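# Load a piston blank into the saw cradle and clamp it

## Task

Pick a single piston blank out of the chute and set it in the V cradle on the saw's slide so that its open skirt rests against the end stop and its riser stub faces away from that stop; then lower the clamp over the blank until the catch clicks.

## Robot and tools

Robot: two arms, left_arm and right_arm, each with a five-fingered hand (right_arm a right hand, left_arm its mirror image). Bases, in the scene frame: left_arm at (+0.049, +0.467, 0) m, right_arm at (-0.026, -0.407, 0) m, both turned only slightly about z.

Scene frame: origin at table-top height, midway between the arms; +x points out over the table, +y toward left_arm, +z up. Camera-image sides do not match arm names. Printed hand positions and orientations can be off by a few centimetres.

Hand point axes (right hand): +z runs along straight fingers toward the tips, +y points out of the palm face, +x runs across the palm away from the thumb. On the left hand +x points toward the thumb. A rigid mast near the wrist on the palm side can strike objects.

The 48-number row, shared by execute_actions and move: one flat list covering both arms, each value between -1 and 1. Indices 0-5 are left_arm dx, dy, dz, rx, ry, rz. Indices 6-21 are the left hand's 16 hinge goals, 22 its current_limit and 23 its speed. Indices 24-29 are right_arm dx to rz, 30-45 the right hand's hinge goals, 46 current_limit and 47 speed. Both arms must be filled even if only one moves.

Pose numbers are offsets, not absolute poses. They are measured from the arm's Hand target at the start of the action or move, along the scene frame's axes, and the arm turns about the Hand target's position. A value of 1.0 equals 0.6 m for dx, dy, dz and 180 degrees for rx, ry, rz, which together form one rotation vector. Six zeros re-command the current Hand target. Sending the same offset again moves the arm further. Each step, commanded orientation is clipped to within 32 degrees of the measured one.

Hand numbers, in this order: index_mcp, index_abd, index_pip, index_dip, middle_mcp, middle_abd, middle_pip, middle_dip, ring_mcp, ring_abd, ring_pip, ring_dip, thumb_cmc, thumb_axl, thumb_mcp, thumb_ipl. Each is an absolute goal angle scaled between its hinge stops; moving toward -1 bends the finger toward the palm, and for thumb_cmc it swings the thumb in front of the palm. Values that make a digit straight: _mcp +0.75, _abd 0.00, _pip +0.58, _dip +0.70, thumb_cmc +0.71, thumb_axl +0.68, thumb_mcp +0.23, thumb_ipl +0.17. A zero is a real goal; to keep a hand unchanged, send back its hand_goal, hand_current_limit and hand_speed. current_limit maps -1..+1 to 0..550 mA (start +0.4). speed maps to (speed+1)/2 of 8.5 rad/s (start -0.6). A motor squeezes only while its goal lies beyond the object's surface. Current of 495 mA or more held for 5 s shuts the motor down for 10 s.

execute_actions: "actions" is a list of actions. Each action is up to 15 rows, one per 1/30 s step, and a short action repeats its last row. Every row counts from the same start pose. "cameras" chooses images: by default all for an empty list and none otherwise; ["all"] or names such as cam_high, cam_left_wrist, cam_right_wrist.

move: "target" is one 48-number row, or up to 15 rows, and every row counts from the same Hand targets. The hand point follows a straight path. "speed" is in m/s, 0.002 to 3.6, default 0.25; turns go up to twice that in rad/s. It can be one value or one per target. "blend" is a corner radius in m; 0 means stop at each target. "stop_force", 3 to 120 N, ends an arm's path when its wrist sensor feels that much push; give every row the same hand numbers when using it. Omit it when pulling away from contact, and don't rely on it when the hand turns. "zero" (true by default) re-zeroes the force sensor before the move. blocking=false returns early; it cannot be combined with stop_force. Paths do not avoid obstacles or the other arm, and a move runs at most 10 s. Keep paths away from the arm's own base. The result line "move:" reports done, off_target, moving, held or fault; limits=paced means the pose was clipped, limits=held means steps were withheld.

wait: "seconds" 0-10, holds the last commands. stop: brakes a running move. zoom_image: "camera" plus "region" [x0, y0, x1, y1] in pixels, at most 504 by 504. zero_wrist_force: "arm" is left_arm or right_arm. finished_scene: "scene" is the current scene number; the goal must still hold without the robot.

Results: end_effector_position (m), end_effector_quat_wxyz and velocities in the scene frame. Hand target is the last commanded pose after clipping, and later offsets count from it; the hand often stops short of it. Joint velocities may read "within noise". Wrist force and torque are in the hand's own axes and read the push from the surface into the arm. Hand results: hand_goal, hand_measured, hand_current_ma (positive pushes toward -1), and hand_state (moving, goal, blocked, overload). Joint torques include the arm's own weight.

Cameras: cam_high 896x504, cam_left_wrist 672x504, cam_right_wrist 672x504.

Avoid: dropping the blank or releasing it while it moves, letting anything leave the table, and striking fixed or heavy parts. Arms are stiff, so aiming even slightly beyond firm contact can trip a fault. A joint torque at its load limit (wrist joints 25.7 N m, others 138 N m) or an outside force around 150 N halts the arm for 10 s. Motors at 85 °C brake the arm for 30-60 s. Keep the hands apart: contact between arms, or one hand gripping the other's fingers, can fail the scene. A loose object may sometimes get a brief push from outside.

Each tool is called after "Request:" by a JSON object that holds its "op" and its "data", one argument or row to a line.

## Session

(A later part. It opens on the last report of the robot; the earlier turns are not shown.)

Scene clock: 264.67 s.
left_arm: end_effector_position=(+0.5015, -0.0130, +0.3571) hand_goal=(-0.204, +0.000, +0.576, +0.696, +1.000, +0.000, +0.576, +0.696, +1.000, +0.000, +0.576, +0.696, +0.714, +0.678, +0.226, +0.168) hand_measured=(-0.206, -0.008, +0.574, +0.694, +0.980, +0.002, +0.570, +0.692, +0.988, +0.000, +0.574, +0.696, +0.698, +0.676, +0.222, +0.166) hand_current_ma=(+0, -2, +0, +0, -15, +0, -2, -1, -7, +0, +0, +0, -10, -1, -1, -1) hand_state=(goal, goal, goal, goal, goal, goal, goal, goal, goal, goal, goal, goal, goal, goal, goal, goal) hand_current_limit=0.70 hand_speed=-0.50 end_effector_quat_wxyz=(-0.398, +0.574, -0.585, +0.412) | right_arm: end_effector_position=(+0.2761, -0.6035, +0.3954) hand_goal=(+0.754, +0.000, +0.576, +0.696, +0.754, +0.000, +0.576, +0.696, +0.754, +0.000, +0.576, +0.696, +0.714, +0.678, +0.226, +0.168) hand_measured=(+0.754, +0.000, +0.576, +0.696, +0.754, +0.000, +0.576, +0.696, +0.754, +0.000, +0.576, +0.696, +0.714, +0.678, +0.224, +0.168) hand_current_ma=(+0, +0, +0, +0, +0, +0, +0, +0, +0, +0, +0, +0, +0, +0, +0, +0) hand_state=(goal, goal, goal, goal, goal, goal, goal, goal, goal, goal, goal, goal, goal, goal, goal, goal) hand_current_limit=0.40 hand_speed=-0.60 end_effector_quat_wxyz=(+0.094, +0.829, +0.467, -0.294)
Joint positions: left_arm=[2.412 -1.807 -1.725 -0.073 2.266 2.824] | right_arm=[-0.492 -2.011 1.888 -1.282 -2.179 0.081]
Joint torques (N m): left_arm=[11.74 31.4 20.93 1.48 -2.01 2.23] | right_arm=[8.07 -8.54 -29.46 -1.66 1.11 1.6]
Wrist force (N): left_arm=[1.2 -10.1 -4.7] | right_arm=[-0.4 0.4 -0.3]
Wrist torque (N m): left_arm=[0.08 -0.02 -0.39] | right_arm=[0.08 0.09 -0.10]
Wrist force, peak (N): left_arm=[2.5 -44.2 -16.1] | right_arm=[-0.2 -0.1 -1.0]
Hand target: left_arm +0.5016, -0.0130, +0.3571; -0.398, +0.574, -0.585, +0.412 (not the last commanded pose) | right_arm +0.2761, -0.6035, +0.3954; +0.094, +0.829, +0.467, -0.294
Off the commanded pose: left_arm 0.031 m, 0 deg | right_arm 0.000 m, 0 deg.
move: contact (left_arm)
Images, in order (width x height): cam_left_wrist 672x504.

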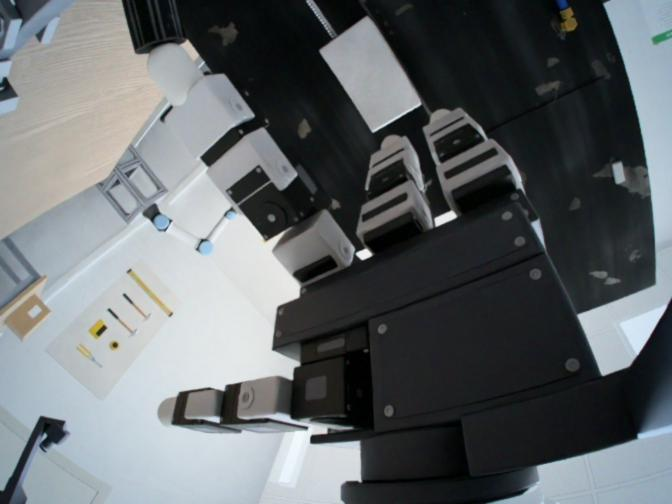

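Request:
{"op": "move", "data": {
  "target": [
    [0,0,0.05,0,0,0,-0.205,0,0.576,0.696,1.0,0,0.576,0.696,1.0,0,0.576,0.696,0.714,0.678,0.226,0.168,0.7,-0.5,0,0,0,0,0,0,0.754,0,0.576,0.696,0.754,0,0.576,0.696,0.754,0,0.576,0.696,0.714,0.678,0.226,0.168,0.4,-0.6],
    [-0.106,0.295,0.048,0,0,0,-0.205,0,0.576,0.696,1.0,0,0.576,0.696,1.0,0,0.576,0.696,0.714,0.678,0.226,0.168,0.7,-0.5,0,0,0,0,0,0,0.754,0,0.576,0.696,0.754,0,0.576,0.696,0.754,0,0.576,0.696,0.714,0.678,0.226,0.168,0.4,-0.6]
  ],
  "speed": 0.2,
  "blend": [0.02,0],
  "cameras": ["cam_high","cam_left_wrist"]
}}

Request:
{"op": "zoom_image", "data": {
  "camera": "cam_high",
  "region": [370, 220, 440, 310]
}}

Request:
{"op": "zoom_image", "data": {
  "camera": "cam_left_wrist",
  "region": [0, 0, 130, 200]
}}

Scene clock: 268.40 s.
left_arm: end_effector_position=(+0.4380, +0.1640, +0.3859) hand_goal=(-0.204, +0.000, +0.576, +0.696, +1.000, +0.000, +0.576, +0.696, +1.000, +0.000, +0.576, +0.696, +0.714, +0.678, +0.226, +0.168) hand_measured=(-0.206, -0.002, +0.574, +0.694, +0.980, +0.002, +0.570, +0.692, +0.988, +0.000, +0.574, +0.696, +0.698, +0.676, +0.222, +0.166) hand_current_ma=(+0, +0, +0, +0, -15, +0, -2, -1, -7, +0, +0, +0, -10, -1, -1, -1) hand_state=(goal, goal, goal, goal, goal, goal, goal, goal, goal, goal, goal, goal, goal, goal, goal, goal) hand_current_limit=0.70 hand_speed=-0.50 end_effector_quat_wxyz=(-0.398, +0.574, -0.585, +0.412) | right_arm: end_effector_position=(+0.2761, -0.6035, +0.3954) hand_goal=(+0.754, +0.000, +0.576, +0.696, +0.754, +0.000, +0.576, +0.696, +0.754, +0.000, +0.576, +0.696, +0.714, +0.678, +0.226, +0.168) hand_measured=(+0.754, +0.000, +0.576, +0.696, +0.754, +0.000, +0.576, +0.696, +0.754, +0.000, +0.576, +0.696, +0.714, +0.678, +0.224, +0.168) hand_current_ma=(+0, +0, +0, +0, +0, +0, +0, +0, +0, +0, +0, +0, +0, +0, +0, +0) hand_state=(goal, goal, goal, goal, goal, goal, goal, goal, goal, goal, goal, goal, goal, goal, goal, goal) hand_current_limit=0.40 hand_speed=-0.60 end_effector_quat_wxyz=(+0.094, +0.829, +0.467, -0.294)
Joint positions: left_arm=[2.66 -1.342 -2.121 -0.073 2.04 2.948] | right_arm=[-0.492 -2.011 1.888 -1.282 -2.179 0.081]
Joint torques (N m): left_arm=[-5.65 18.72 16.65 4.66 1.68 -1.82] | right_arm=[7.39 -8.79 -27.99 -1.67 1.26 1.86]
Wrist force (N): left_arm=[1.7 2.8 0.1] | right_arm=[0.0 -0.3 -0.7]
Wrist torque (N m): left_arm=[-0.01 -0.23 -0.01] | right_arm=[0.02 0.05 -0.08]
Wrist force, peak (N): left_arm=[1.3 -10.3 -4.7] | right_arm=[-0.5 -0.4 -0.7]
Hand target: left_arm +0.4380, +0.1640, +0.3859; -0.398, +0.574, -0.585, +0.412 | right_arm +0.2761, -0.6035, +0.3954; +0.094, +0.829, +0.467, -0.294
Off the commanded pose: left_arm 0.000 m, 0 deg | right_arm 0.000 m, 0 deg.
move: done; blend cut to 0.015 m at target 1
Images, in order (width x height): cam_high 896x504, cam_left_wrist 672x504.

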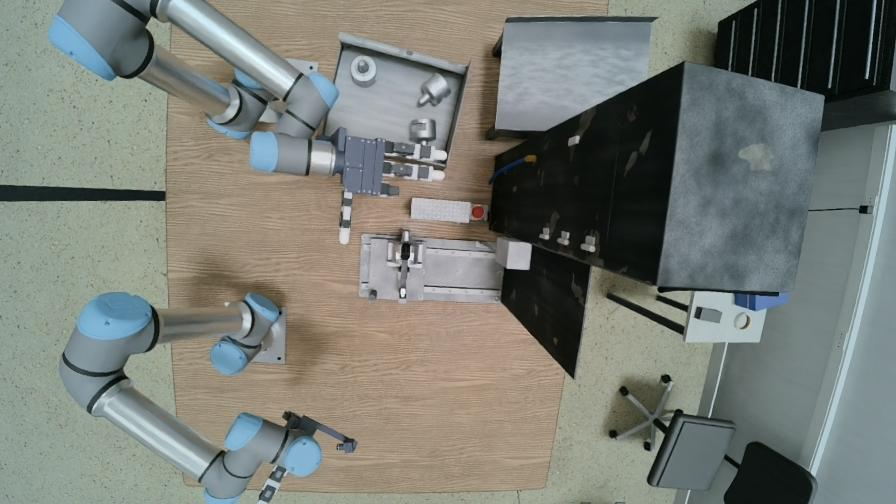

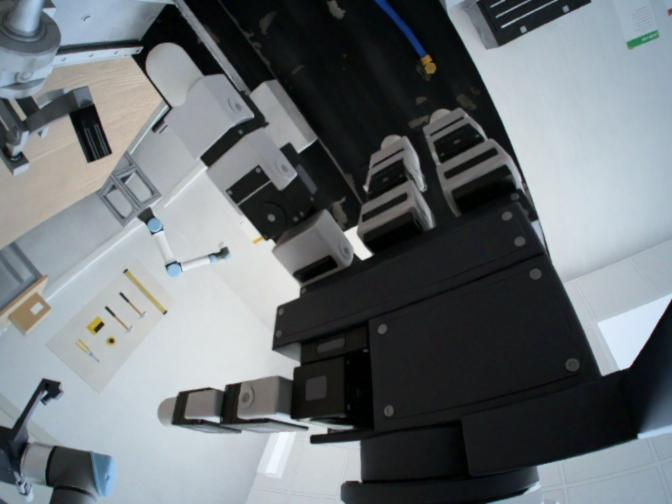

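Scaled by 5.600 from the camera's 896x504 image, which has a finer 1280x720 frame.

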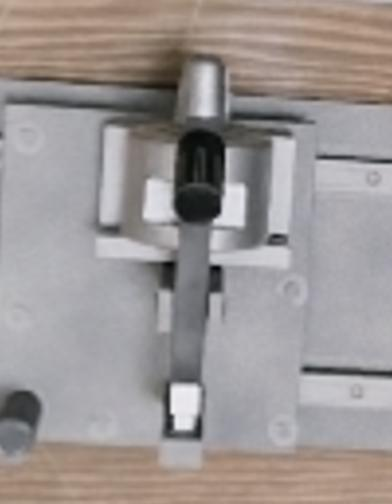

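Scaled by 2.520 from the camera's 672x504 image, which has a finer 960x720 frame.

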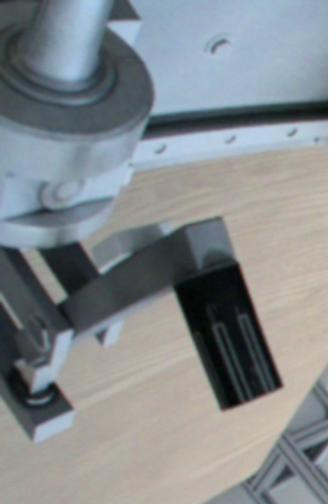

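Request:
{"op": "move", "data": {
  "target": [
    [0.1,-0.173,0.0,0,0,0,-0.205,0,0.576,0.696,1.0,0,0.576,0.696,1.0,0,0.576,0.696,0.714,0.678,0.226,0.168,0.7,-0.5,0,0,0,0,0,0,0.754,0,0.576,0.696,0.754,0,0.576,0.696,0.754,0,0.576,0.696,0.714,0.678,0.226,0.168,0.4,-0.6],
    [0.1,-0.1817,-0.0867,0,0,0,-0.205,0,0.576,0.696,1.0,0,0.576,0.696,1.0,0,0.576,0.696,0.714,0.678,0.226,0.168,0.7,-0.5,0,0,0,0,0,0,0.754,0,0.576,0.696,0.754,0,0.576,0.696,0.754,0,0.576,0.696,0.714,0.678,0.226,0.168,0.4,-0.6]
  ],
  "speed": 0.2,
  "blend": [0.02,0],
  "stop_force": 15,
  "cameras": ["cam_left_wrist"]
}}

Request:
{"op": "move", "data": {
  "target": [0,-0.1,0,0,0,0,-0.205,0,0.576,0.696,1.0,0,0.576,0.696,1.0,0,0.576,0.696,0.714,0.678,0.226,0.168,0.7,-0.5,0,0,0,0,0,0,0.754,0,0.576,0.696,0.754,0,0.576,0.696,0.754,0,0.576,0.696,0.714,0.678,0.226,0.168,0.4,-0.6],
  "speed": 0.03,
  "stop_force": 8,
  "cameras": ["cam_left_wrist"]
}}

Request:
{"op": "zoom_image", "data": {
  "camera": "cam_left_wrist",
  "region": [0, 0, 320, 200]
}}

Scene clock: 275.57 s.
left_arm: end_effector_position=(+0.4980, +0.0550, +0.3339) hand_goal=(-0.204, +0.000, +0.576, +0.696, +1.000, +0.000, +0.576, +0.696, +1.000, +0.000, +0.576, +0.696, +0.714, +0.678, +0.226, +0.168) hand_measured=(-0.206, -0.002, +0.574, +0.694, +0.980, +0.002, +0.570, +0.692, +0.988, +0.000, +0.574, +0.696, +0.698, +0.676, +0.222, +0.166) hand_current_ma=(+0, +0, +0, +0, -15, +0, -2, -1, -7, +0, +0, +0, -10, -1, -1, -1) hand_state=(goal, goal, goal, goal, goal, goal, goal, goal, goal, goal, goal, goal, goal, goal, goal, goal) hand_current_limit=0.70 hand_speed=-0.50 end_effector_quat_wxyz=(-0.398, +0.574, -0.585, +0.412) | right_arm: end_effector_position=(+0.2761, -0.6035, +0.3954) hand_goal=(+0.754, +0.000, +0.576, +0.696, +0.754, +0.000, +0.576, +0.696, +0.754, +0.000, +0.576, +0.696, +0.714, +0.678, +0.226, +0.168) hand_measured=(+0.754, +0.000, +0.576, +0.696, +0.754, +0.000, +0.576, +0.696, +0.754, +0.000, +0.576, +0.696, +0.714, +0.678, +0.224, +0.168) hand_current_ma=(+0, +0, +0, +0, +0, +0, +0, +0, +0, +0, +0, +0, +0, +0, +0, +0) hand_state=(goal, goal, goal, goal, goal, goal, goal, goal, goal, goal, goal, goal, goal, goal, goal, goal) hand_current_limit=0.40 hand_speed=-0.60 end_effector_quat_wxyz=(+0.094, +0.829, +0.467, -0.294)
Joint positions: left_arm=[2.513 -1.704 -1.92 0.052 2.174 2.879] | right_arm=[-0.492 -2.011 1.888 -1.282 -2.179 0.081]
Joint torques (N m): left_arm=[11.72 21.32 12.89 4.61 -1.78 1.89] | right_arm=[8.12 -8.57 -29.85 -1.6 0.83 1.77]
Wrist force (N): left_arm=[1.8 2.6 0.2] | right_arm=[-0.3 0.0 -0.5]
Wrist torque (N m): left_arm=[-0.03 -0.24 -0.01] | right_arm=[0.04 0.09 -0.10]
Wrist force, peak (N): left_arm=[1.7 4.6 0.9] | right_arm=[0.2 0.1 -1.0]
Hand target: left_arm +0.4980, +0.0550, +0.3339; -0.398, +0.574, -0.585, +0.412 | right_arm +0.2761, -0.6035, +0.3954; +0.094, +0.829, +0.467, -0.294
Off the commanded pose: left_arm 0.000 m, 0 deg | right_arm 0.000 m, 0 deg.
move: done
Images, in order (width x height): cam_left_wrist 672x504.

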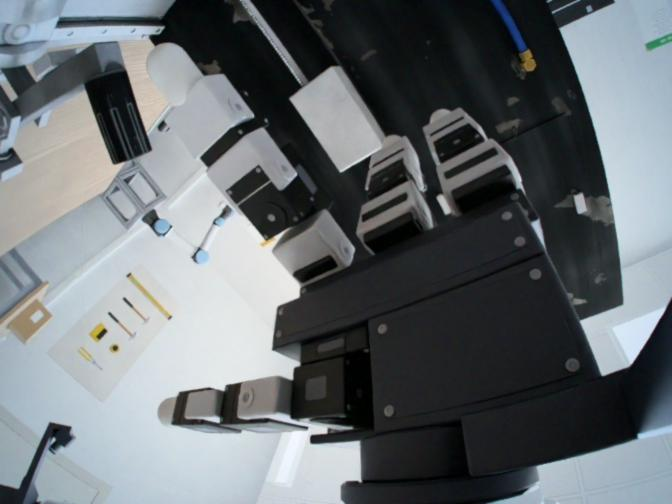

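Scene clock: 278.43 s.
left_arm: end_effector_position=(+0.4980, +0.0047, +0.3339) hand_goal=(-0.204, +0.000, +0.576, +0.696, +1.000, +0.000, +0.576, +0.696, +1.000, +0.000, +0.576, +0.696, +0.714, +0.678, +0.226, +0.168) hand_measured=(-0.208, -0.150, +0.574, +0.694, +0.980, +0.002, +0.570, +0.692, +0.988, +0.000, +0.574, +0.696, +0.698, +0.676, +0.222, +0.166) hand_current_ma=(-1, -334, +0, +0, -15, +0, -2, -1, -7, +0, +0, +0, -10, -1, -1, -1) hand_state=(goal, blocked, goal, goal, goal, goal, goal, goal, goal, goal, goal, goal, goal, goal, goal, goal) hand_current_limit=0.70 hand_speed=-0.50 end_effector_quat_wxyz=(-0.398, +0.574, -0.585, +0.412) | right_arm: end_effector_position=(+0.2761, -0.6035, +0.3954) hand_goal=(+0.754, +0.000, +0.576, +0.696, +0.754, +0.000, +0.576, +0.696, +0.754, +0.000, +0.576, +0.696, +0.714, +0.678, +0.226, +0.168) hand_measured=(+0.754, +0.000, +0.576, +0.696, +0.754, +0.000, +0.576, +0.696, +0.754, +0.000, +0.576, +0.696, +0.714, +0.678, +0.224, +0.168) hand_current_ma=(+0, +0, +0, +0, +0, +0, +0, +0, +0, +0, +0, +0, +0, +0, +0, +0) hand_state=(goal, goal, goal, goal, goal, goal, goal, goal, goal, goal, goal, goal, goal, goal, goal, goal) hand_current_limit=0.40 hand_speed=-0.60 end_effector_quat_wxyz=(+0.094, +0.829, +0.467, -0.294)
Joint positions: left_arm=[2.432 -1.794 -1.808 0.004 2.248 2.836] | right_arm=[-0.492 -2.011 1.888 -1.282 -2.179 0.081]
Joint torques (N m): left_arm=[10.4 22.03 26.36 2.83 1.38 1.55] | right_arm=[7.03 -9.65 -29.67 -1.62 0.94 1.83]
Wrist force (N): left_arm=[-2.0 -1.1 -1.3] | right_arm=[0.0 -0.4 -0.3]
Wrist torque (N m): left_arm=[-0.02 -0.37 0.05] | right_arm=[-0.03 0.05 -0.08]
Wrist force, peak (N): left_arm=[-6.8 -6.0 -2.9] | right_arm=[-0.6 0.1 -0.7]
Hand target: left_arm +0.4980, +0.0047, +0.3339; -0.398, +0.574, -0.585, +0.412 (not the last commanded pose) | right_arm +0.2761, -0.6035, +0.3954; +0.094, +0.829, +0.467, -0.294
Off the commanded pose: left_arm 0.010 m, 0 deg | right_arm 0.000 m, 0 deg.
move: contact (left_arm)
Images, in order (width x height): cam_left_wrist 672x504.

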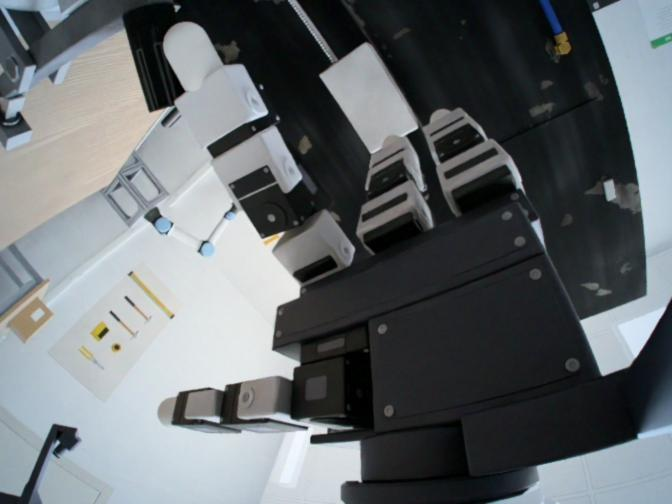

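Scaled by 1.575 from the camera's 672x504 image, which has a finer 960x720 frame.

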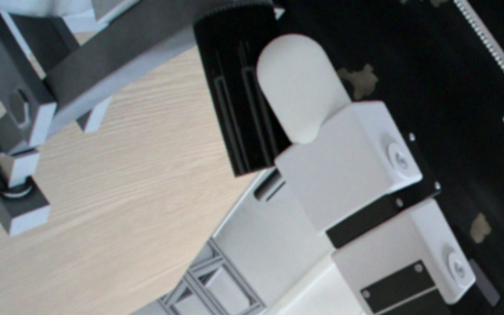

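Request:
{"op": "move", "data": {
  "target": [
    [-0.01,0.045,0.0,0,0,0,-0.205,0,0.576,0.696,1.0,0,0.576,0.696,1.0,0,0.576,0.696,0.714,0.678,0.226,0.168,0.7,-0.5,0,0,0,0,0,0,0.754,0,0.576,0.696,0.754,0,0.576,0.696,0.754,0,0.576,0.696,0.714,0.678,0.226,0.168,0.4,-0.6],
    [-0.1125,-0.0078,0.0,0,0,0,-0.205,0,0.576,0.696,1.0,0,0.576,0.696,1.0,0,0.576,0.696,0.714,0.678,0.226,0.168,0.7,-0.5,0,0,0,0,0,0,0.754,0,0.576,0.696,0.754,0,0.576,0.696,0.754,0,0.576,0.696,0.714,0.678,0.226,0.168,0.4,-0.6],
    [-0.1125,-0.0795,-0.0748,0,0,0,-0.205,0,0.576,0.696,1.0,0,0.576,0.696,1.0,0,0.576,0.696,0.714,0.678,0.226,0.168,0.7,-0.5,0,0,0,0,0,0,0.754,0,0.576,0.696,0.754,0,0.576,0.696,0.754,0,0.576,0.696,0.714,0.678,0.226,0.168,0.4,-0.6]
  ],
  "speed": 0.15,
  "blend": [0.01,0.015,0],
  "cameras": ["cam_left_wrist"]
}}

Request:
{"op": "zoom_image", "data": {
  "camera": "cam_left_wrist",
  "region": [0, 0, 240, 240]
}}

Scene clock: 298.27 s.
left_arm: end_effector_position=(+0.4304, -0.0430, +0.2891) hand_goal=(-0.204, +0.000, +0.576, +0.696, +1.000, +0.000, +0.576, +0.696, +1.000, +0.000, +0.576, +0.696, +0.714, +0.678, +0.226, +0.168) hand_measured=(-0.204, -0.002, +0.576, +0.694, +0.980, +0.002, +0.570, +0.692, +0.988, +0.000, +0.574, +0.696, +0.698, +0.676, +0.222, +0.166) hand_current_ma=(+0, +0, +0, +0, -15, +0, -2, -1, -7, +0, +0, +0, -10, -1, -1, -1) hand_state=(goal, goal, goal, goal, goal, goal, goal, goal, goal, goal, goal, goal, goal, goal, goal, goal) hand_current_limit=0.70 hand_speed=-0.50 end_effector_quat_wxyz=(-0.398, +0.574, -0.585, +0.413) | right_arm: end_effector_position=(+0.2761, -0.6035, +0.3954) hand_goal=(+0.754, +0.000, +0.576, +0.696, +0.754, +0.000, +0.576, +0.696, +0.754, +0.000, +0.576, +0.696, +0.714, +0.678, +0.226, +0.168) hand_measured=(+0.754, +0.000, +0.576, +0.696, +0.754, +0.000, +0.576, +0.696, +0.754, +0.000, +0.576, +0.696, +0.714, +0.678, +0.224, +0.168) hand_current_ma=(+0, +0, +0, +0, +0, +0, +0, +0, +0, +0, +0, +0, +0, +0, +0, +0) hand_state=(goal, goal, goal, goal, goal, goal, goal, goal, goal, goal, goal, goal, goal, goal, goal, goal) hand_current_limit=0.40 hand_speed=-0.60 end_effector_quat_wxyz=(+0.094, +0.829, +0.467, -0.294)
Joint positions: left_arm=[2.266 -1.856 -1.847 0.032 2.394 2.729] | right_arm=[-0.492 -2.011 1.888 -1.282 -2.179 0.081]
Joint torques (N m): left_arm=[12.09 28.97 12.68 1.28 -1.45 1.75] | right_arm=[8.19 -10.09 -28.8 -1.74 0.81 2.12]
Wrist force (N): left_arm=[1.8 2.5 0.5] | right_arm=[0.0 -0.1 -0.3]
Wrist torque (N m): left_arm=[-0.06 -0.25 -0.04] | right_arm=[0.01 0.04 -0.08]
Wrist force, peak (N): left_arm=[2.7 3.6 0.9] | right_arm=[-0.2 0.0 -0.9]
Hand target: left_arm +0.4305, -0.0430, +0.2890; -0.398, +0.574, -0.585, +0.412 | right_arm +0.2761, -0.6035, +0.3954; +0.094, +0.829, +0.467, -0.294
Off the commanded pose: left_arm 0.000 m, 0 deg | right_arm 0.000 m, 0 deg.
move: done
Images, in order (width x height): cam_left_wrist 672x504.

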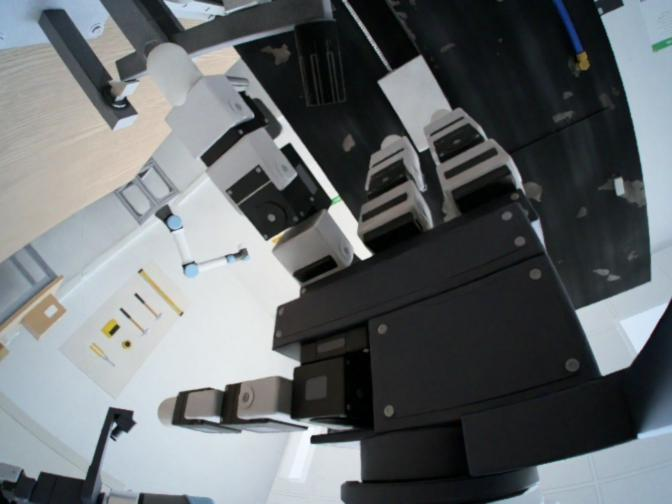

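Scaled by 2.100 from the camera's 672x504 image, which has a finer 960x720 frame.

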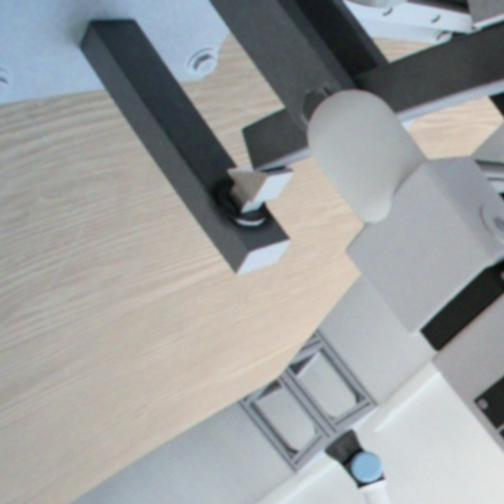

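Request:
{"op": "zoom_image", "data": {
  "camera": "cam_left_wrist",
  "region": [90, 40, 170, 135]
}}

Scaled by 5.305 from the camera's 672x504 image, which has a finer 960x720 frame.

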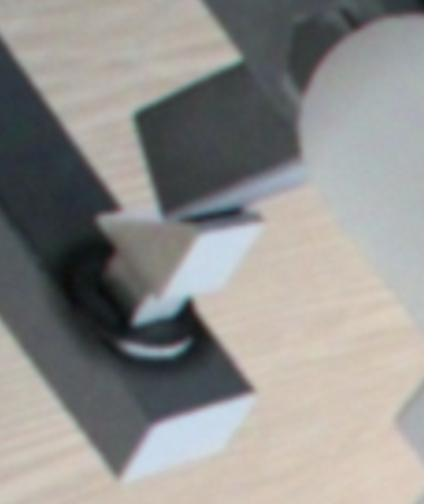

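Request:
{"op": "move", "data": {
  "target": [
    [0,0,0.175,0,0,0,-0.205,0,0.576,0.696,1.0,0,0.576,0.696,1.0,0,0.576,0.696,0.714,0.678,0.226,0.168,0.7,-0.5,0,0,0,0,0,0,0.754,0,0.576,0.696,0.754,0,0.576,0.696,0.754,0,0.576,0.696,0.714,0.678,0.226,0.168,0.4,-0.6],
    [0.1158,0.05,0.16,0,0,0,-0.205,0,0.576,0.696,1.0,0,0.576,0.696,1.0,0,0.576,0.696,0.714,0.678,0.226,0.168,0.7,-0.5,0,0,0,0,0,0,0.754,0,0.576,0.696,0.754,0,0.576,0.696,0.754,0,0.576,0.696,0.714,0.678,0.226,0.168,0.4,-0.6],
    [0.1158,0.05,0.1283,0,0,0,-0.205,0,0.576,0.696,1.0,0,0.576,0.696,1.0,0,0.576,0.696,0.714,0.678,0.226,0.168,0.7,-0.5,0,0,0,0,0,0,0.754,0,0.576,0.696,0.754,0,0.576,0.696,0.754,0,0.576,0.696,0.714,0.678,0.226,0.168,0.4,-0.6]
  ],
  "speed": 0.15,
  "blend": [0.02,0.015,0],
  "stop_force": 15
}}

Request:
{"op": "move", "data": {
  "target": [0,0.025,-0.07,0,0,0,-0.205,0,0.576,0.696,1.0,0,0.576,0.696,1.0,0,0.576,0.696,0.714,0.678,0.226,0.168,0.7,-0.5,0,0,0,0,0,0,0.754,0,0.576,0.696,0.754,0,0.576,0.696,0.754,0,0.576,0.696,0.714,0.678,0.226,0.168,0.4,-0.6],
  "speed": 0.02,
  "stop_force": 70,
  "cameras": ["cam_high","cam_left_wrist"]
}}

Request:
{"op": "zoom_image", "data": {
  "camera": "cam_left_wrist",
  "region": [0, 0, 320, 200]
}}

Scene clock: 318.97 s.
left_arm: end_effector_position=(+0.5000, -0.0130, +0.3660) hand_goal=(-0.204, +0.000, +0.576, +0.696, +1.000, +0.000, +0.576, +0.696, +1.000, +0.000, +0.576, +0.696, +0.714, +0.678, +0.226, +0.168) hand_measured=(-0.204, -0.002, +0.576, +0.694, +0.980, +0.002, +0.570, +0.692, +0.988, +0.000, +0.574, +0.696, +0.698, +0.676, +0.222, +0.166) hand_current_ma=(+0, +0, +0, +0, -15, +0, -2, -1, -7, +0, +0, +0, -10, -1, -1, -1) hand_state=(goal, goal, goal, goal, goal, goal, goal, goal, goal, goal, goal, goal, goal, goal, goal, goal) hand_current_limit=0.70 hand_speed=-0.50 end_effector_quat_wxyz=(-0.398, +0.574, -0.585, +0.412) | right_arm: end_effector_position=(+0.2761, -0.6035, +0.3954) hand_goal=(+0.754, +0.000, +0.576, +0.696, +0.754, +0.000, +0.576, +0.696, +0.754, +0.000, +0.576, +0.696, +0.714, +0.678, +0.226, +0.168) hand_measured=(+0.754, +0.000, +0.576, +0.696, +0.754, +0.000, +0.576, +0.696, +0.754, +0.000, +0.576, +0.696, +0.714, +0.678, +0.224, +0.168) hand_current_ma=(+0, +0, +0, +0, +0, +0, +0, +0, +0, +0, +0, +0, +0, +0, +0, +0) hand_state=(goal, goal, goal, goal, goal, goal, goal, goal, goal, goal, goal, goal, goal, goal, goal, goal) hand_current_limit=0.40 hand_speed=-0.60 end_effector_quat_wxyz=(+0.094, +0.829, +0.467, -0.294)
Joint positions: left_arm=[2.409 -1.797 -1.713 -0.096 2.268 2.823] | right_arm=[-0.492 -2.011 1.888 -1.282 -2.179 0.081]
Joint torques (N m): left_arm=[-12.58 39.92 14.51 4.51 1.55 -2.1] | right_arm=[7.93 -10.12 -27.86 -1.36 0.85 1.83]
Wrist force (N): left_arm=[1.9 2.5 0.4] | right_arm=[0.0 -0.1 -0.9]
Wrist torque (N m): left_arm=[-0.06 -0.25 -0.05] | right_arm=[0.05 0.06 -0.08]
Wrist force, peak (N): left_arm=[1.9 4.2 0.8] | right_arm=[-0.5 -0.3 -0.7]
Hand target: left_arm +0.4999, -0.0130, +0.3660; -0.398, +0.574, -0.585, +0.412 | right_arm +0.2761, -0.6035, +0.3954; +0.094, +0.829, +0.467, -0.294
Off the commanded pose: left_arm 0.000 m, 0 deg | right_arm 0.000 m, 0 deg.
move: done; blend cut to 0.0095 m at target 2

Scene clock: 322.33 s.
left_arm: end_effector_position=(+0.5000, +0.0020, +0.3240) hand_goal=(-0.204, +0.000, +0.576, +0.696, +1.000, +0.000, +0.576, +0.696, +1.000, +0.000, +0.576, +0.696, +0.714, +0.678, +0.226, +0.168) hand_measured=(-0.206, -0.044, +0.576, +0.694, +0.984, +0.002, +0.570, +0.692, +0.990, +0.000, +0.574, +0.696, +0.700, +0.676, +0.222, +0.166) hand_current_ma=(+0, -42, +0, +0, -11, +0, -2, -1, -5, +0, +0, +0, -7, -1, -1, -1) hand_state=(goal, blocked, goal, goal, goal, goal, goal, goal, goal, goal, goal, goal, goal, goal, goal, goal) hand_current_limit=0.70 hand_speed=-0.50 end_effector_quat_wxyz=(-0.398, +0.574, -0.585, +0.412) | right_arm: end_effector_position=(+0.2761, -0.6035, +0.3954) hand_goal=(+0.754, +0.000, +0.576, +0.696, +0.754, +0.000, +0.576, +0.696, +0.754, +0.000, +0.576, +0.696, +0.714, +0.678, +0.226, +0.168) hand_measured=(+0.754, +0.000, +0.576, +0.696, +0.754, +0.000, +0.576, +0.696, +0.754, +0.000, +0.576, +0.696, +0.714, +0.678, +0.224, +0.168) hand_current_ma=(+0, +0, +0, +0, +0, +0, +0, +0, +0, +0, +0, +0, +0, +0, +0, +0) hand_state=(goal, goal, goal, goal, goal, goal, goal, goal, goal, goal, goal, goal, goal, goal, goal, goal) hand_current_limit=0.40 hand_speed=-0.60 end_effector_quat_wxyz=(+0.094, +0.829, +0.467, -0.294)
Joint positions: left_arm=[2.431 -1.812 -1.813 0.027 2.249 2.835] | right_arm=[-0.492 -2.011 1.888 -1.282 -2.179 0.081]
Joint torques (N m): left_arm=[-10.93 37.34 26.04 0.7 1.84 -1.04] | right_arm=[8.61 -10.49 -28.18 -1.76 0.72 1.79]
Wrist force (N): left_arm=[-0.8 2.9 -1.0] | right_arm=[-0.1 -0.2 -0.4]
Wrist torque (N m): left_arm=[0.39 -0.11 -0.26] | right_arm=[0.01 0.06 -0.09]
Wrist force, peak (N): left_arm=[4.3 -53.4 -18.7] | right_arm=[-0.4 -0.5 -0.8]
Hand target: left_arm +0.4999, +0.0020, +0.3240; -0.398, +0.574, -0.585, +0.412 | right_arm +0.2761, -0.6035, +0.3954; +0.094, +0.829, +0.467, -0.294
Off the commanded pose: left_arm 0.000 m, 0 deg | right_arm 0.000 m, 0 deg.
move: done
Images, in order (width x height): cam_high 896x504, cam_left_wrist 672x504.

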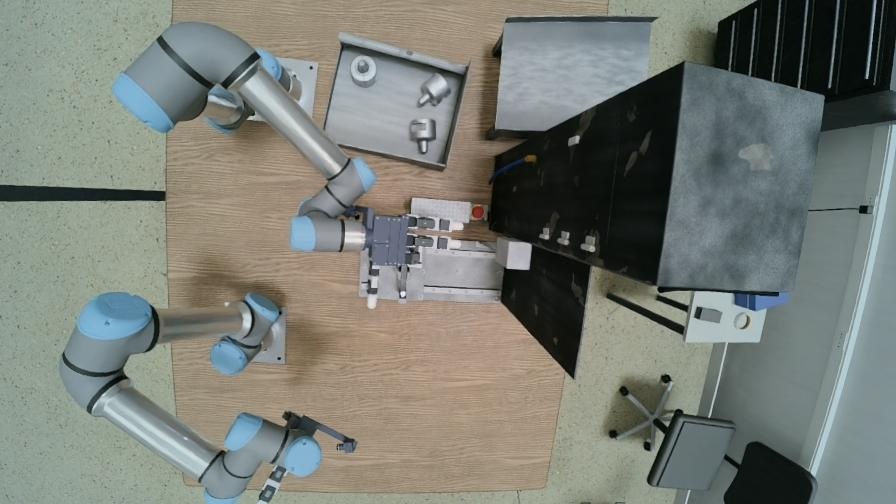

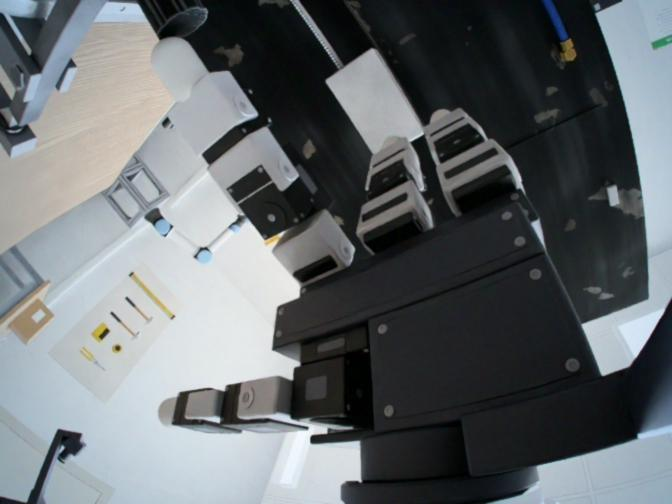

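Scaled by 1.575 from the camera's 672x504 image, which has a finer 960x720 frame.

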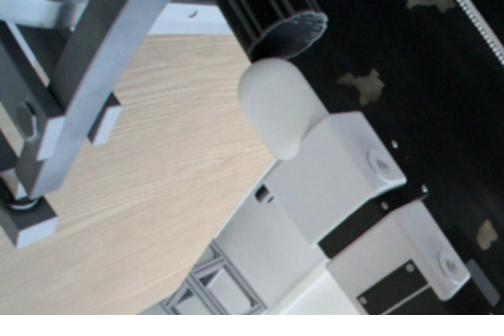

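Request:
{"op": "move", "data": {
  "target": [
    [0,0,0.12,0,0,0,-0.205,0,0.576,0.696,1.0,0,0.576,0.696,1.0,0,0.576,0.696,0.714,0.678,0.226,0.168,0.4,-0.5,0,0,0,0,0,0,0.754,0,0.576,0.696,0.754,0,0.576,0.696,0.754,0,0.576,0.696,0.714,0.678,0.226,0.168,0.4,-0.6],
    [-0.1158,-0.02,0.1,0,0,0,-0.205,0,0.576,0.696,1.0,0,0.576,0.696,1.0,0,0.576,0.696,0.714,0.678,0.226,0.168,0.4,-0.5,0,0,0,0,0,0,0.754,0,0.576,0.696,0.754,0,0.576,0.696,0.754,0,0.576,0.696,0.714,0.678,0.226,0.168,0.4,-0.6],
    [-0.1158,-0.075,-0.0583,0,0,0,-0.205,0,0.576,0.696,1.0,0,0.576,0.696,1.0,0,0.576,0.696,0.714,0.678,0.226,0.168,0.4,-0.5,0,0,0,0,0,0,0.754,0,0.576,0.696,0.754,0,0.576,0.696,0.754,0,0.576,0.696,0.714,0.678,0.226,0.168,0.4,-0.6]
  ],
  "speed": 0.15,
  "blend": [0.02,0.02,0],
  "cameras": ["cam_high","cam_left_wrist"]
}}

Request:
{"op": "zoom_image", "data": {
  "camera": "cam_left_wrist",
  "region": [0, 0, 240, 240]
}}

Request:
{"op": "zoom_image", "data": {
  "camera": "cam_high",
  "region": [370, 220, 440, 310]
}}

Scene clock: 326.13 s.
left_arm: end_effector_position=(+0.4304, -0.0430, +0.2891) hand_goal=(-0.204, +0.000, +0.576, +0.696, +1.000, +0.000, +0.576, +0.696, +1.000, +0.000, +0.576, +0.696, +0.714, +0.678, +0.226, +0.168) hand_measured=(-0.206, -0.002, +0.576, +0.694, +0.984, +0.002, +0.570, +0.692, +0.990, +0.000, +0.574, +0.696, +0.700, +0.676, +0.222, +0.166) hand_current_ma=(+0, +0, +0, +0, -11, +0, -2, -1, -5, +0, +0, +0, -7, -1, -1, -1) hand_state=(goal, goal, goal, goal, goal, goal, goal, goal, goal, goal, goal, goal, goal, goal, goal, goal) hand_current_limit=0.40 hand_speed=-0.50 end_effector_quat_wxyz=(-0.398, +0.573, -0.585, +0.412) | right_arm: end_effector_position=(+0.2761, -0.6035, +0.3954) hand_goal=(+0.754, +0.000, +0.576, +0.696, +0.754, +0.000, +0.576, +0.696, +0.754, +0.000, +0.576, +0.696, +0.714, +0.678, +0.226, +0.168) hand_measured=(+0.754, +0.000, +0.576, +0.696, +0.754, +0.000, +0.576, +0.696, +0.754, +0.000, +0.576, +0.696, +0.714, +0.678, +0.224, +0.168) hand_current_ma=(+0, +0, +0, +0, +0, +0, +0, +0, +0, +0, +0, +0, +0, +0, +0, +0) hand_state=(goal, goal, goal, goal, goal, goal, goal, goal, goal, goal, goal, goal, goal, goal, goal, goal) hand_current_limit=0.40 hand_speed=-0.60 end_effector_quat_wxyz=(+0.094, +0.829, +0.467, -0.294)
Joint positions: left_arm=[2.266 -1.856 -1.847 0.032 2.394 2.729] | right_arm=[-0.492 -2.011 1.888 -1.282 -2.179 0.081]
Joint torques (N m): left_arm=[11.64 31.05 26.77 2.04 -1.51 1.78] | right_arm=[8.87 -10.15 -28.63 -1.53 0.81 1.74]
Wrist force (N): left_arm=[0.4 5.7 0.4] | right_arm=[0.0 -0.1 -0.6]
Wrist torque (N m): left_arm=[0.35 -0.07 -0.19] | right_arm=[0.04 0.04 -0.07]
Wrist force, peak (N): left_arm=[0.4 7.3 0.7] | right_arm=[-0.2 0.3 -0.9]
Hand target: left_arm +0.4305, -0.0430, +0.2890; -0.398, +0.574, -0.585, +0.412 | right_arm +0.2761, -0.6035, +0.3954; +0.094, +0.829, +0.467, -0.294
Off the commanded pose: left_arm 0.000 m, 0 deg | right_arm 0.000 m, 0 deg.
move: done
Images, in order (width x height): cam_high 896x504, cam_left_wrist 672x504.

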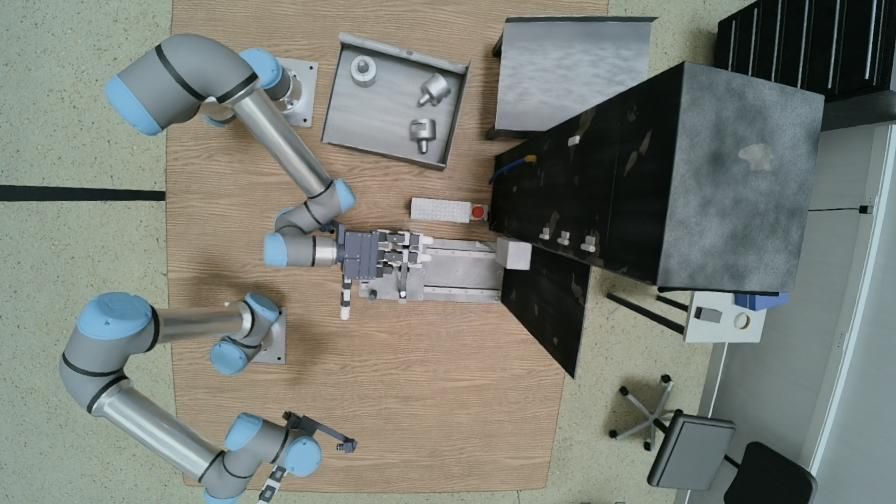

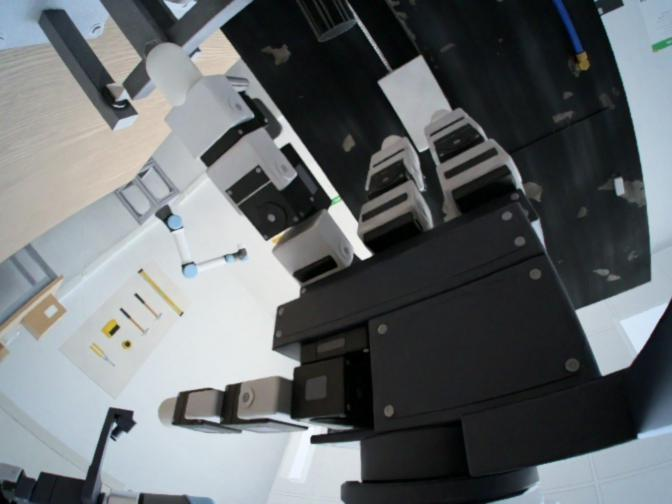

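Scaled by 2.100 from the camera's 672x504 image, which has a finer 960x720 frame.

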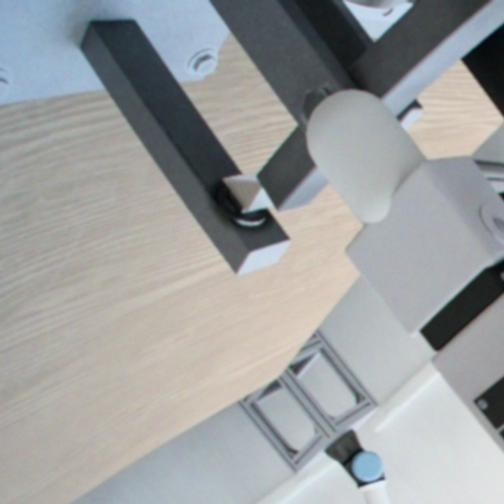

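Scaled by 5.600 from the camera's 896x504 image, which has a finer 1280x720 frame.

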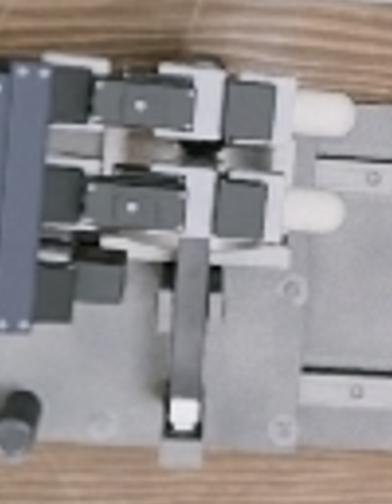

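Request:
{"op": "zoom_image", "data": {
  "camera": "cam_left_wrist",
  "region": [90, 40, 170, 135]
}}

Scaled by 5.305 from the camera's 672x504 image, which has a finer 960x720 frame.

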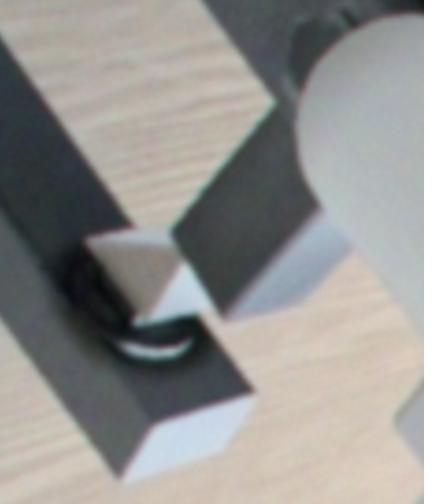

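Request:
{"op": "move", "data": {
  "target": [
    [0,0,0.175,0,0,0,-0.205,0,0.576,0.696,1.0,0,0.576,0.696,1.0,0,0.576,0.696,0.714,0.678,0.226,0.168,0.7,-0.5,0,0,0,0,0,0,0.754,0,0.576,0.696,0.754,0,0.576,0.696,0.754,0,0.576,0.696,0.714,0.678,0.226,0.168,0.4,-0.6],
    [0.1158,0.0717,0.14,0,0,0,-0.205,0,0.576,0.696,1.0,0,0.576,0.696,1.0,0,0.576,0.696,0.714,0.678,0.226,0.168,0.7,-0.5,0,0,0,0,0,0,0.754,0,0.576,0.696,0.754,0,0.576,0.696,0.754,0,0.576,0.696,0.714,0.678,0.226,0.168,0.4,-0.6],
    [0.1158,0.0717,0.0767,0,0,0,-0.205,0,0.576,0.696,1.0,0,0.576,0.696,1.0,0,0.576,0.696,0.714,0.678,0.226,0.168,0.7,-0.5,0,0,0,0,0,0,0.754,0,0.576,0.696,0.754,0,0.576,0.696,0.754,0,0.576,0.696,0.714,0.678,0.226,0.168,0.4,-0.6]
  ],
  "speed": 0.12,
  "blend": [0.02,0.015,0],
  "stop_force": 15
}}

Request:
{"op": "move", "data": {
  "target": [0,0.03,-0.065,0,0,0,-0.205,0,0.576,0.696,1.0,0,0.576,0.696,1.0,0,0.576,0.696,0.714,0.678,0.226,0.168,0.7,-0.5,0,0,0,0,0,0,0.754,0,0.576,0.696,0.754,0,0.576,0.696,0.754,0,0.576,0.696,0.714,0.678,0.226,0.168,0.4,-0.6],
  "speed": 0.02,
  "stop_force": 70,
  "cameras": ["cam_high","cam_left_wrist"]
}}

Request:
{"op": "zoom_image", "data": {
  "camera": "cam_left_wrist",
  "region": [0, 0, 320, 200]
}}

Scene clock: 333.73 s.
left_arm: end_effector_position=(+0.5000, +0.0000, +0.3351) hand_goal=(-0.204, +0.000, +0.576, +0.696, +1.000, +0.000, +0.576, +0.696, +1.000, +0.000, +0.576, +0.696, +0.714, +0.678, +0.226, +0.168) hand_measured=(-0.206, -0.002, +0.576, +0.694, +0.984, +0.002, +0.570, +0.692, +0.990, +0.000, +0.574, +0.696, +0.700, +0.676, +0.222, +0.166) hand_current_ma=(+0, +0, +0, +0, -11, +0, -2, -1, -5, +0, +0, +0, -7, -1, -1, -1) hand_state=(goal, goal, goal, goal, goal, goal, goal, goal, goal, goal, goal, goal, goal, goal, goal, goal) hand_current_limit=0.70 hand_speed=-0.50 end_effector_quat_wxyz=(-0.398, +0.574, -0.585, +0.412) | right_arm: end_effector_position=(+0.2761, -0.6035, +0.3954) hand_goal=(+0.754, +0.000, +0.576, +0.696, +0.754, +0.000, +0.576, +0.696, +0.754, +0.000, +0.576, +0.696, +0.714, +0.678, +0.226, +0.168) hand_measured=(+0.754, +0.000, +0.576, +0.696, +0.754, +0.000, +0.576, +0.696, +0.754, +0.000, +0.576, +0.696, +0.714, +0.678, +0.224, +0.168) hand_current_ma=(+0, +0, +0, +0, +0, +0, +0, +0, +0, +0, +0, +0, +0, +0, +0, +0) hand_state=(goal, goal, goal, goal, goal, goal, goal, goal, goal, goal, goal, goal, goal, goal, goal, goal) hand_current_limit=0.40 hand_speed=-0.60 end_effector_quat_wxyz=(+0.094, +0.829, +0.467, -0.294)
Joint positions: left_arm=[2.428 -1.803 -1.792 -0.004 2.251 2.833] | right_arm=[-0.492 -2.011 1.888 -1.282 -2.179 0.081]
Joint torques (N m): left_arm=[-13.05 39.19 18.96 4.6 2.77 1.77] | right_arm=[7.99 -8.75 -28.26 -1.73 0.95 1.55]
Wrist force (N): left_arm=[0.4 5.5 0.3] | right_arm=[-0.2 -0.4 -0.3]
Wrist torque (N m): left_arm=[0.34 -0.07 -0.31] | right_arm=[-0.02 0.07 -0.11]
Wrist force, peak (N): left_arm=[0.4 7.1 0.8] | right_arm=[-0.5 -0.5 -0.6]
Hand target: left_arm +0.4999, +0.0000, +0.3351; -0.398, +0.574, -0.585, +0.412 | right_arm +0.2761, -0.6035, +0.3954; +0.094, +0.829, +0.467, -0.294
Off the commanded pose: left_arm 0.000 m, 0 deg | right_arm 0.000 m, 0 deg.
move: done

Scene clock: 337.23 s.
left_arm: end_effector_position=(+0.4999, +0.0180, +0.2961) hand_goal=(-0.204, +0.000, +0.576, +0.696, +1.000, +0.000, +0.576, +0.696, +1.000, +0.000, +0.576, +0.696, +0.714, +0.678, +0.226, +0.168) hand_measured=(-0.218, +0.126, +0.568, +0.694, +0.984, +0.002, +0.570, +0.692, +0.990, +0.000, +0.574, +0.696, +0.700, +0.676, +0.222, +0.166) hand_current_ma=(-8, +250, -3, +0, -11, +0, -2, -1, -5, +0, +0, +0, -7, -1, -1, -1) hand_state=(goal, blocked, goal, goal, goal, goal, goal, goal, goal, goal, goal, goal, goal, goal, goal, goal) hand_current_limit=0.70 hand_speed=-0.50 end_effector_quat_wxyz=(-0.398, +0.574, -0.585, +0.412) | right_arm: end_effector_position=(+0.2761, -0.6035, +0.3954) hand_goal=(+0.754, +0.000, +0.576, +0.696, +0.754, +0.000, +0.576, +0.696, +0.754, +0.000, +0.576, +0.696, +0.714, +0.678, +0.226, +0.168) hand_measured=(+0.754, +0.000, +0.576, +0.696, +0.754, +0.000, +0.576, +0.696, +0.754, +0.000, +0.576, +0.696, +0.714, +0.678, +0.224, +0.168) hand_current_ma=(+0, +0, +0, +0, +0, +0, +0, +0, +0, +0, +0, +0, +0, +0, +0, +0) hand_state=(goal, goal, goal, goal, goal, goal, goal, goal, goal, goal, goal, goal, goal, goal, goal, goal) hand_current_limit=0.40 hand_speed=-0.60 end_effector_quat_wxyz=(+0.094, +0.829, +0.467, -0.294)
Joint positions: left_arm=[2.455 -1.818 -1.888 0.117 2.227 2.849] | right_arm=[-0.492 -2.011 1.888 -1.282 -2.179 0.081]
Joint torques (N m): left_arm=[-8.25 36.36 23.05 -0.25 4.45 -0.76] | right_arm=[7.97 -9.93 -29.21 -1.54 0.94 1.76]
Wrist force (N): left_arm=[8.1 2.1 -1.6] | right_arm=[-0.2 0.1 -0.4]
Wrist torque (N m): left_arm=[0.34 0.23 -0.71] | right_arm=[0.03 0.07 -0.08]
Wrist force, peak (N): left_arm=[8.3 2.3 -1.8] | right_arm=[-0.7 0.3 -0.6]
Hand target: left_arm +0.4999, +0.0180, +0.2961; -0.398, +0.574, -0.585, +0.412 | right_arm +0.2761, -0.6035, +0.3954; +0.094, +0.829, +0.467, -0.294
Off the commanded pose: left_arm 0.000 m, 0 deg | right_arm 0.000 m, 0 deg.
move: done
Images, in order (width x height): cam_high 896x504, cam_left_wrist 672x504.

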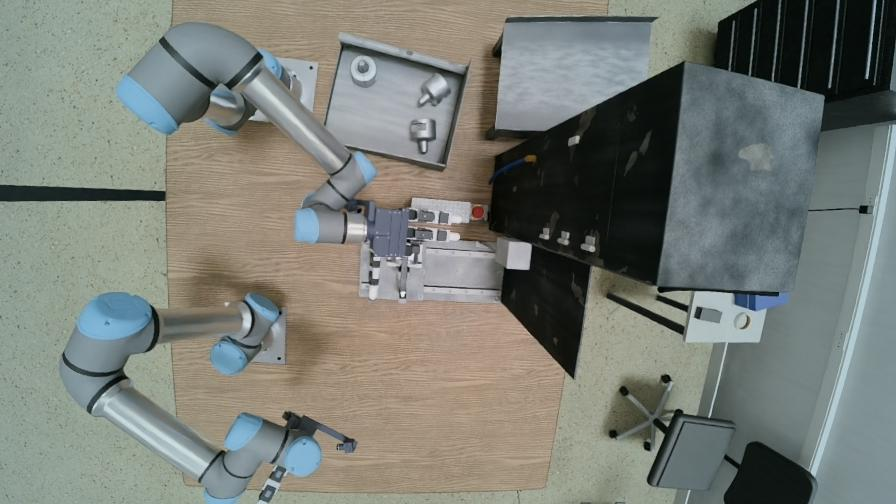

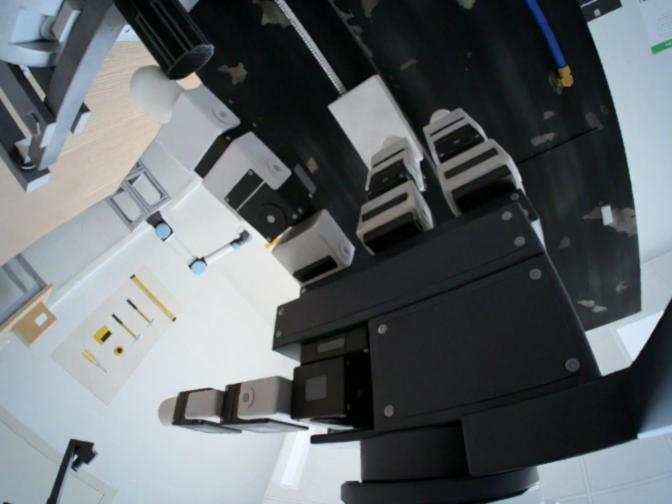

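Scaled by 1.575 from the camera's 672x504 image, which has a finer 960x720 frame.

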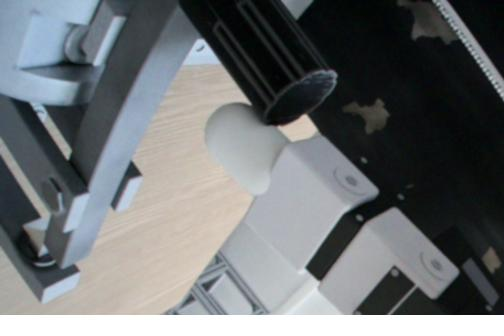

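Request:
{"op": "zoom_image", "data": {
  "camera": "cam_left_wrist",
  "region": [0, 90, 80, 200]
}}

Request:
{"op": "zoom_image", "data": {
  "camera": "cam_left_wrist",
  "region": [0, 0, 150, 100]
}}

Scaled by 4.582 from the camera's 672x504 image, which has a finer 960x720 frame.

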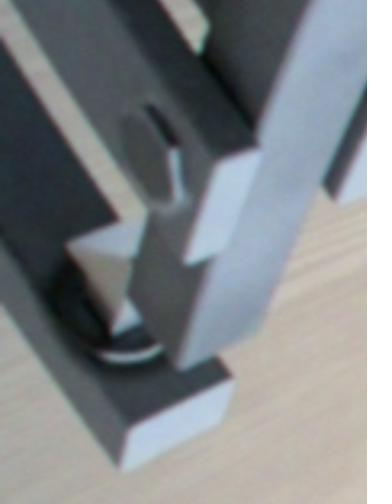

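Scaled by 3.360 from the camera's 672x504 image, which has a finer 960x720 frame.

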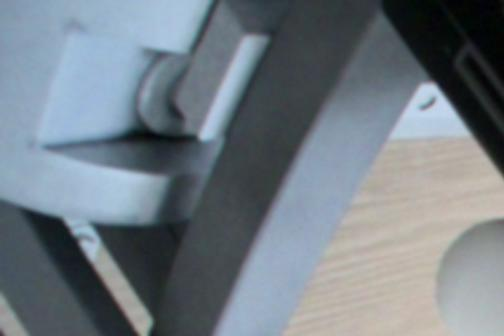

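Request:
{"op": "move", "data": {
  "target": [
    [0,-0.035,0.01,0,0,0,-0.205,0,0.576,0.696,1.0,0,0.576,0.696,1.0,0,0.576,0.696,0.714,0.678,0.226,0.168,0.8,-0.5,0,0,0,0,0,0,0.754,0,0.576,0.696,0.754,0,0.576,0.696,0.754,0,0.576,0.696,0.714,0.678,0.226,0.168,0.4,-0.6],
    [-0.001,-0.02,0.085,0,0,0,-0.205,0,0.576,0.696,1.0,0,0.576,0.696,1.0,0,0.576,0.696,0.714,0.678,0.226,0.168,0.8,-0.5,0,0,0,0,0,0,0.754,0,0.576,0.696,0.754,0,0.576,0.696,0.754,0,0.576,0.696,0.714,0.678,0.226,0.168,0.4,-0.6],
    [-0.001,0.0167,0.085,0,0,0,-0.205,0,0.576,0.696,1.0,0,0.576,0.696,1.0,0,0.576,0.696,0.714,0.678,0.226,0.168,0.8,-0.5,0,0,0,0,0,0,0.754,0,0.576,0.696,0.754,0,0.576,0.696,0.754,0,0.576,0.696,0.714,0.678,0.226,0.168,0.4,-0.6]
  ],
  "speed": 0.1,
  "blend": [0.008,0.01,0]
}}

Request:
{"op": "move", "data": {
  "target": [0,0.0,-0.065,0,0,0,-0.205,0,0.576,0.696,1.0,0,0.576,0.696,1.0,0,0.576,0.696,0.714,0.678,0.226,0.168,0.8,-0.5,0,0,0,0,0,0,0.754,0,0.576,0.696,0.754,0,0.576,0.696,0.754,0,0.576,0.696,0.714,0.678,0.226,0.168,0.4,-0.6],
  "speed": 0.03,
  "stop_force": 10,
  "cameras": ["cam_left_wrist"]
}}

Request:
{"op": "zoom_image", "data": {
  "camera": "cam_left_wrist",
  "region": [0, 0, 320, 200]
}}

Scene clock: 345.60 s.
left_arm: end_effector_position=(+0.4994, +0.0281, +0.3471) hand_goal=(-0.204, +0.000, +0.576, +0.696, +1.000, +0.000, +0.576, +0.696, +1.000, +0.000, +0.576, +0.696, +0.714, +0.678, +0.226, +0.168) hand_measured=(-0.208, +0.002, +0.572, +0.694, +0.984, +0.002, +0.570, +0.692, +0.990, +0.000, +0.574, +0.696, +0.700, +0.676, +0.222, +0.166) hand_current_ma=(-1, +0, -1, +0, -11, +0, -2, -1, -5, +0, +0, +0, -7, -1, -1, -1) hand_state=(goal, goal, goal, goal, goal, goal, goal, goal, goal, goal, goal, goal, goal, goal, goal, goal) hand_current_limit=0.80 hand_speed=-0.50 end_effector_quat_wxyz=(-0.398, +0.574, -0.585, +0.412) | right_arm: end_effector_position=(+0.2761, -0.6035, +0.3954) hand_goal=(+0.754, +0.000, +0.576, +0.696, +0.754, +0.000, +0.576, +0.696, +0.754, +0.000, +0.576, +0.696, +0.714, +0.678, +0.226, +0.168) hand_measured=(+0.754, +0.000, +0.576, +0.696, +0.754, +0.000, +0.576, +0.696, +0.754, +0.000, +0.576, +0.696, +0.714, +0.678, +0.224, +0.168) hand_current_ma=(+0, +0, +0, +0, +0, +0, +0, +0, +0, +0, +0, +0, +0, +0, +0, +0) hand_state=(goal, goal, goal, goal, goal, goal, goal, goal, goal, goal, goal, goal, goal, goal, goal, goal) hand_current_limit=0.40 hand_speed=-0.60 end_effector_quat_wxyz=(+0.094, +0.829, +0.467, -0.294)
Joint positions: left_arm=[2.47 -1.74 -1.839 -0.006 2.213 2.857] | right_arm=[-0.492 -2.011 1.888 -1.282 -2.179 0.081]
Joint torques (N m): left_arm=[-12.24 26.26 22.56 1.17 2.67 -1.96] | right_arm=[7.83 -8.57 -29.61 -1.82 0.77 1.64]
Wrist force (N): left_arm=[0.5 5.6 0.0] | right_arm=[-0.4 -0.5 -0.5]
Wrist torque (N m): left_arm=[0.37 -0.08 -0.24] | right_arm=[-0.02 0.09 -0.11]
Wrist force, peak (N): left_arm=[8.4 2.4 -1.9] | right_arm=[-0.5 -0.3 -0.7]
Hand target: left_arm +0.4993, +0.0280, +0.3471; -0.398, +0.574, -0.585, +0.412 | right_arm +0.2761, -0.6035, +0.3954; +0.094, +0.829, +0.467, -0.294
Off the commanded pose: left_arm 0.000 m, 0 deg | right_arm 0.000 m, 0 deg.
move: done

Scene clock: 347.73 s.
left_arm: end_effector_position=(+0.4993, +0.0280, +0.3131) hand_goal=(-0.204, +0.000, +0.576, +0.696, +1.000, +0.000, +0.576, +0.696, +1.000, +0.000, +0.576, +0.696, +0.714, +0.678, +0.226, +0.168) hand_measured=(-0.208, +0.002, +0.572, +0.694, +0.984, +0.002, +0.570, +0.692, +0.990, +0.000, +0.574, +0.696, +0.700, +0.676, +0.222, +0.166) hand_current_ma=(-1, +0, -1, +0, -11, +0, -2, -1, -5, +0, +0, +0, -7, -1, -1, -1) hand_state=(goal, goal, goal, goal, goal, goal, goal, goal, goal, goal, goal, goal, goal, goal, goal, goal) hand_current_limit=0.80 hand_speed=-0.50 end_effector_quat_wxyz=(-0.398, +0.574, -0.585, +0.412) | right_arm: end_effector_position=(+0.2761, -0.6035, +0.3954) hand_goal=(+0.754, +0.000, +0.576, +0.696, +0.754, +0.000, +0.576, +0.696, +0.754, +0.000, +0.576, +0.696, +0.714, +0.678, +0.226, +0.168) hand_measured=(+0.754, +0.000, +0.576, +0.696, +0.754, +0.000, +0.576, +0.696, +0.754, +0.000, +0.576, +0.696, +0.714, +0.678, +0.224, +0.168) hand_current_ma=(+0, +0, +0, +0, +0, +0, +0, +0, +0, +0, +0, +0, +0, +0, +0, +0) hand_state=(goal, goal, goal, goal, goal, goal, goal, goal, goal, goal, goal, goal, goal, goal, goal, goal) hand_current_limit=0.40 hand_speed=-0.60 end_effector_quat_wxyz=(+0.094, +0.829, +0.467, -0.294)
Joint positions: left_arm=[2.47 -1.778 -1.889 0.083 2.213 2.857] | right_arm=[-0.492 -2.011 1.888 -1.282 -2.179 0.081]
Joint torques (N m): left_arm=[-9.34 24.05 16.08 2.29 -2.05 2.09] | right_arm=[7.98 -9.66 -28.7 -1.74 0.64 1.73]
Wrist force (N): left_arm=[0.5 -3.3 -2.8] | right_arm=[-0.3 -0.4 -0.5]
Wrist torque (N m): left_arm=[0.44 0.02 -0.41] | right_arm=[-0.01 0.07 -0.10]
Wrist force, peak (N): left_arm=[0.5 -16.6 -7.4] | right_arm=[-0.3 -0.1 -0.7]
Hand target: left_arm +0.4994, +0.0280, +0.3131; -0.398, +0.574, -0.585, +0.412 (not the last commanded pose) | right_arm +0.2761, -0.6035, +0.3954; +0.094, +0.829, +0.467, -0.294
Off the commanded pose: left_arm 0.005 m, 0 deg | right_arm 0.000 m, 0 deg.
move: contact (left_arm)
Images, in order (width x height): cam_left_wrist 672x504.

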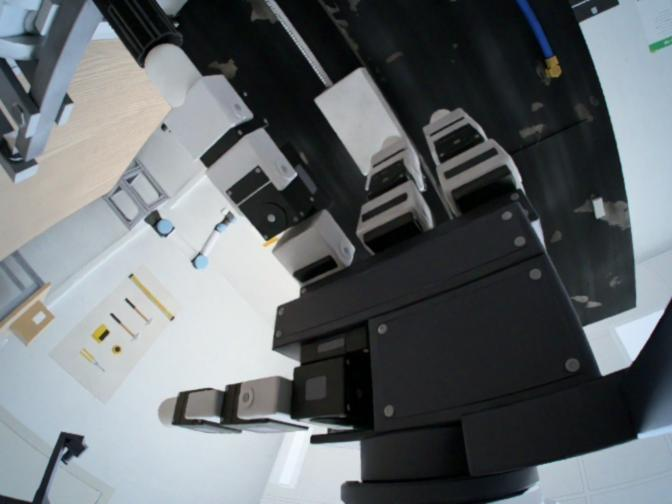

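Scaled by 1.575 from the camera's 672x504 image, which has a finer 960x720 frame.

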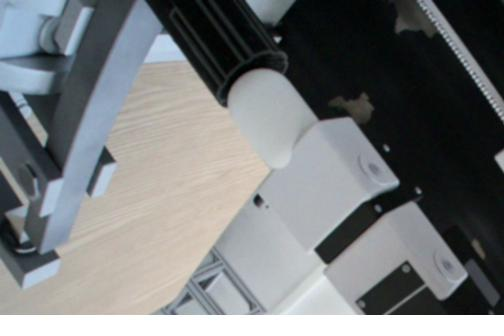

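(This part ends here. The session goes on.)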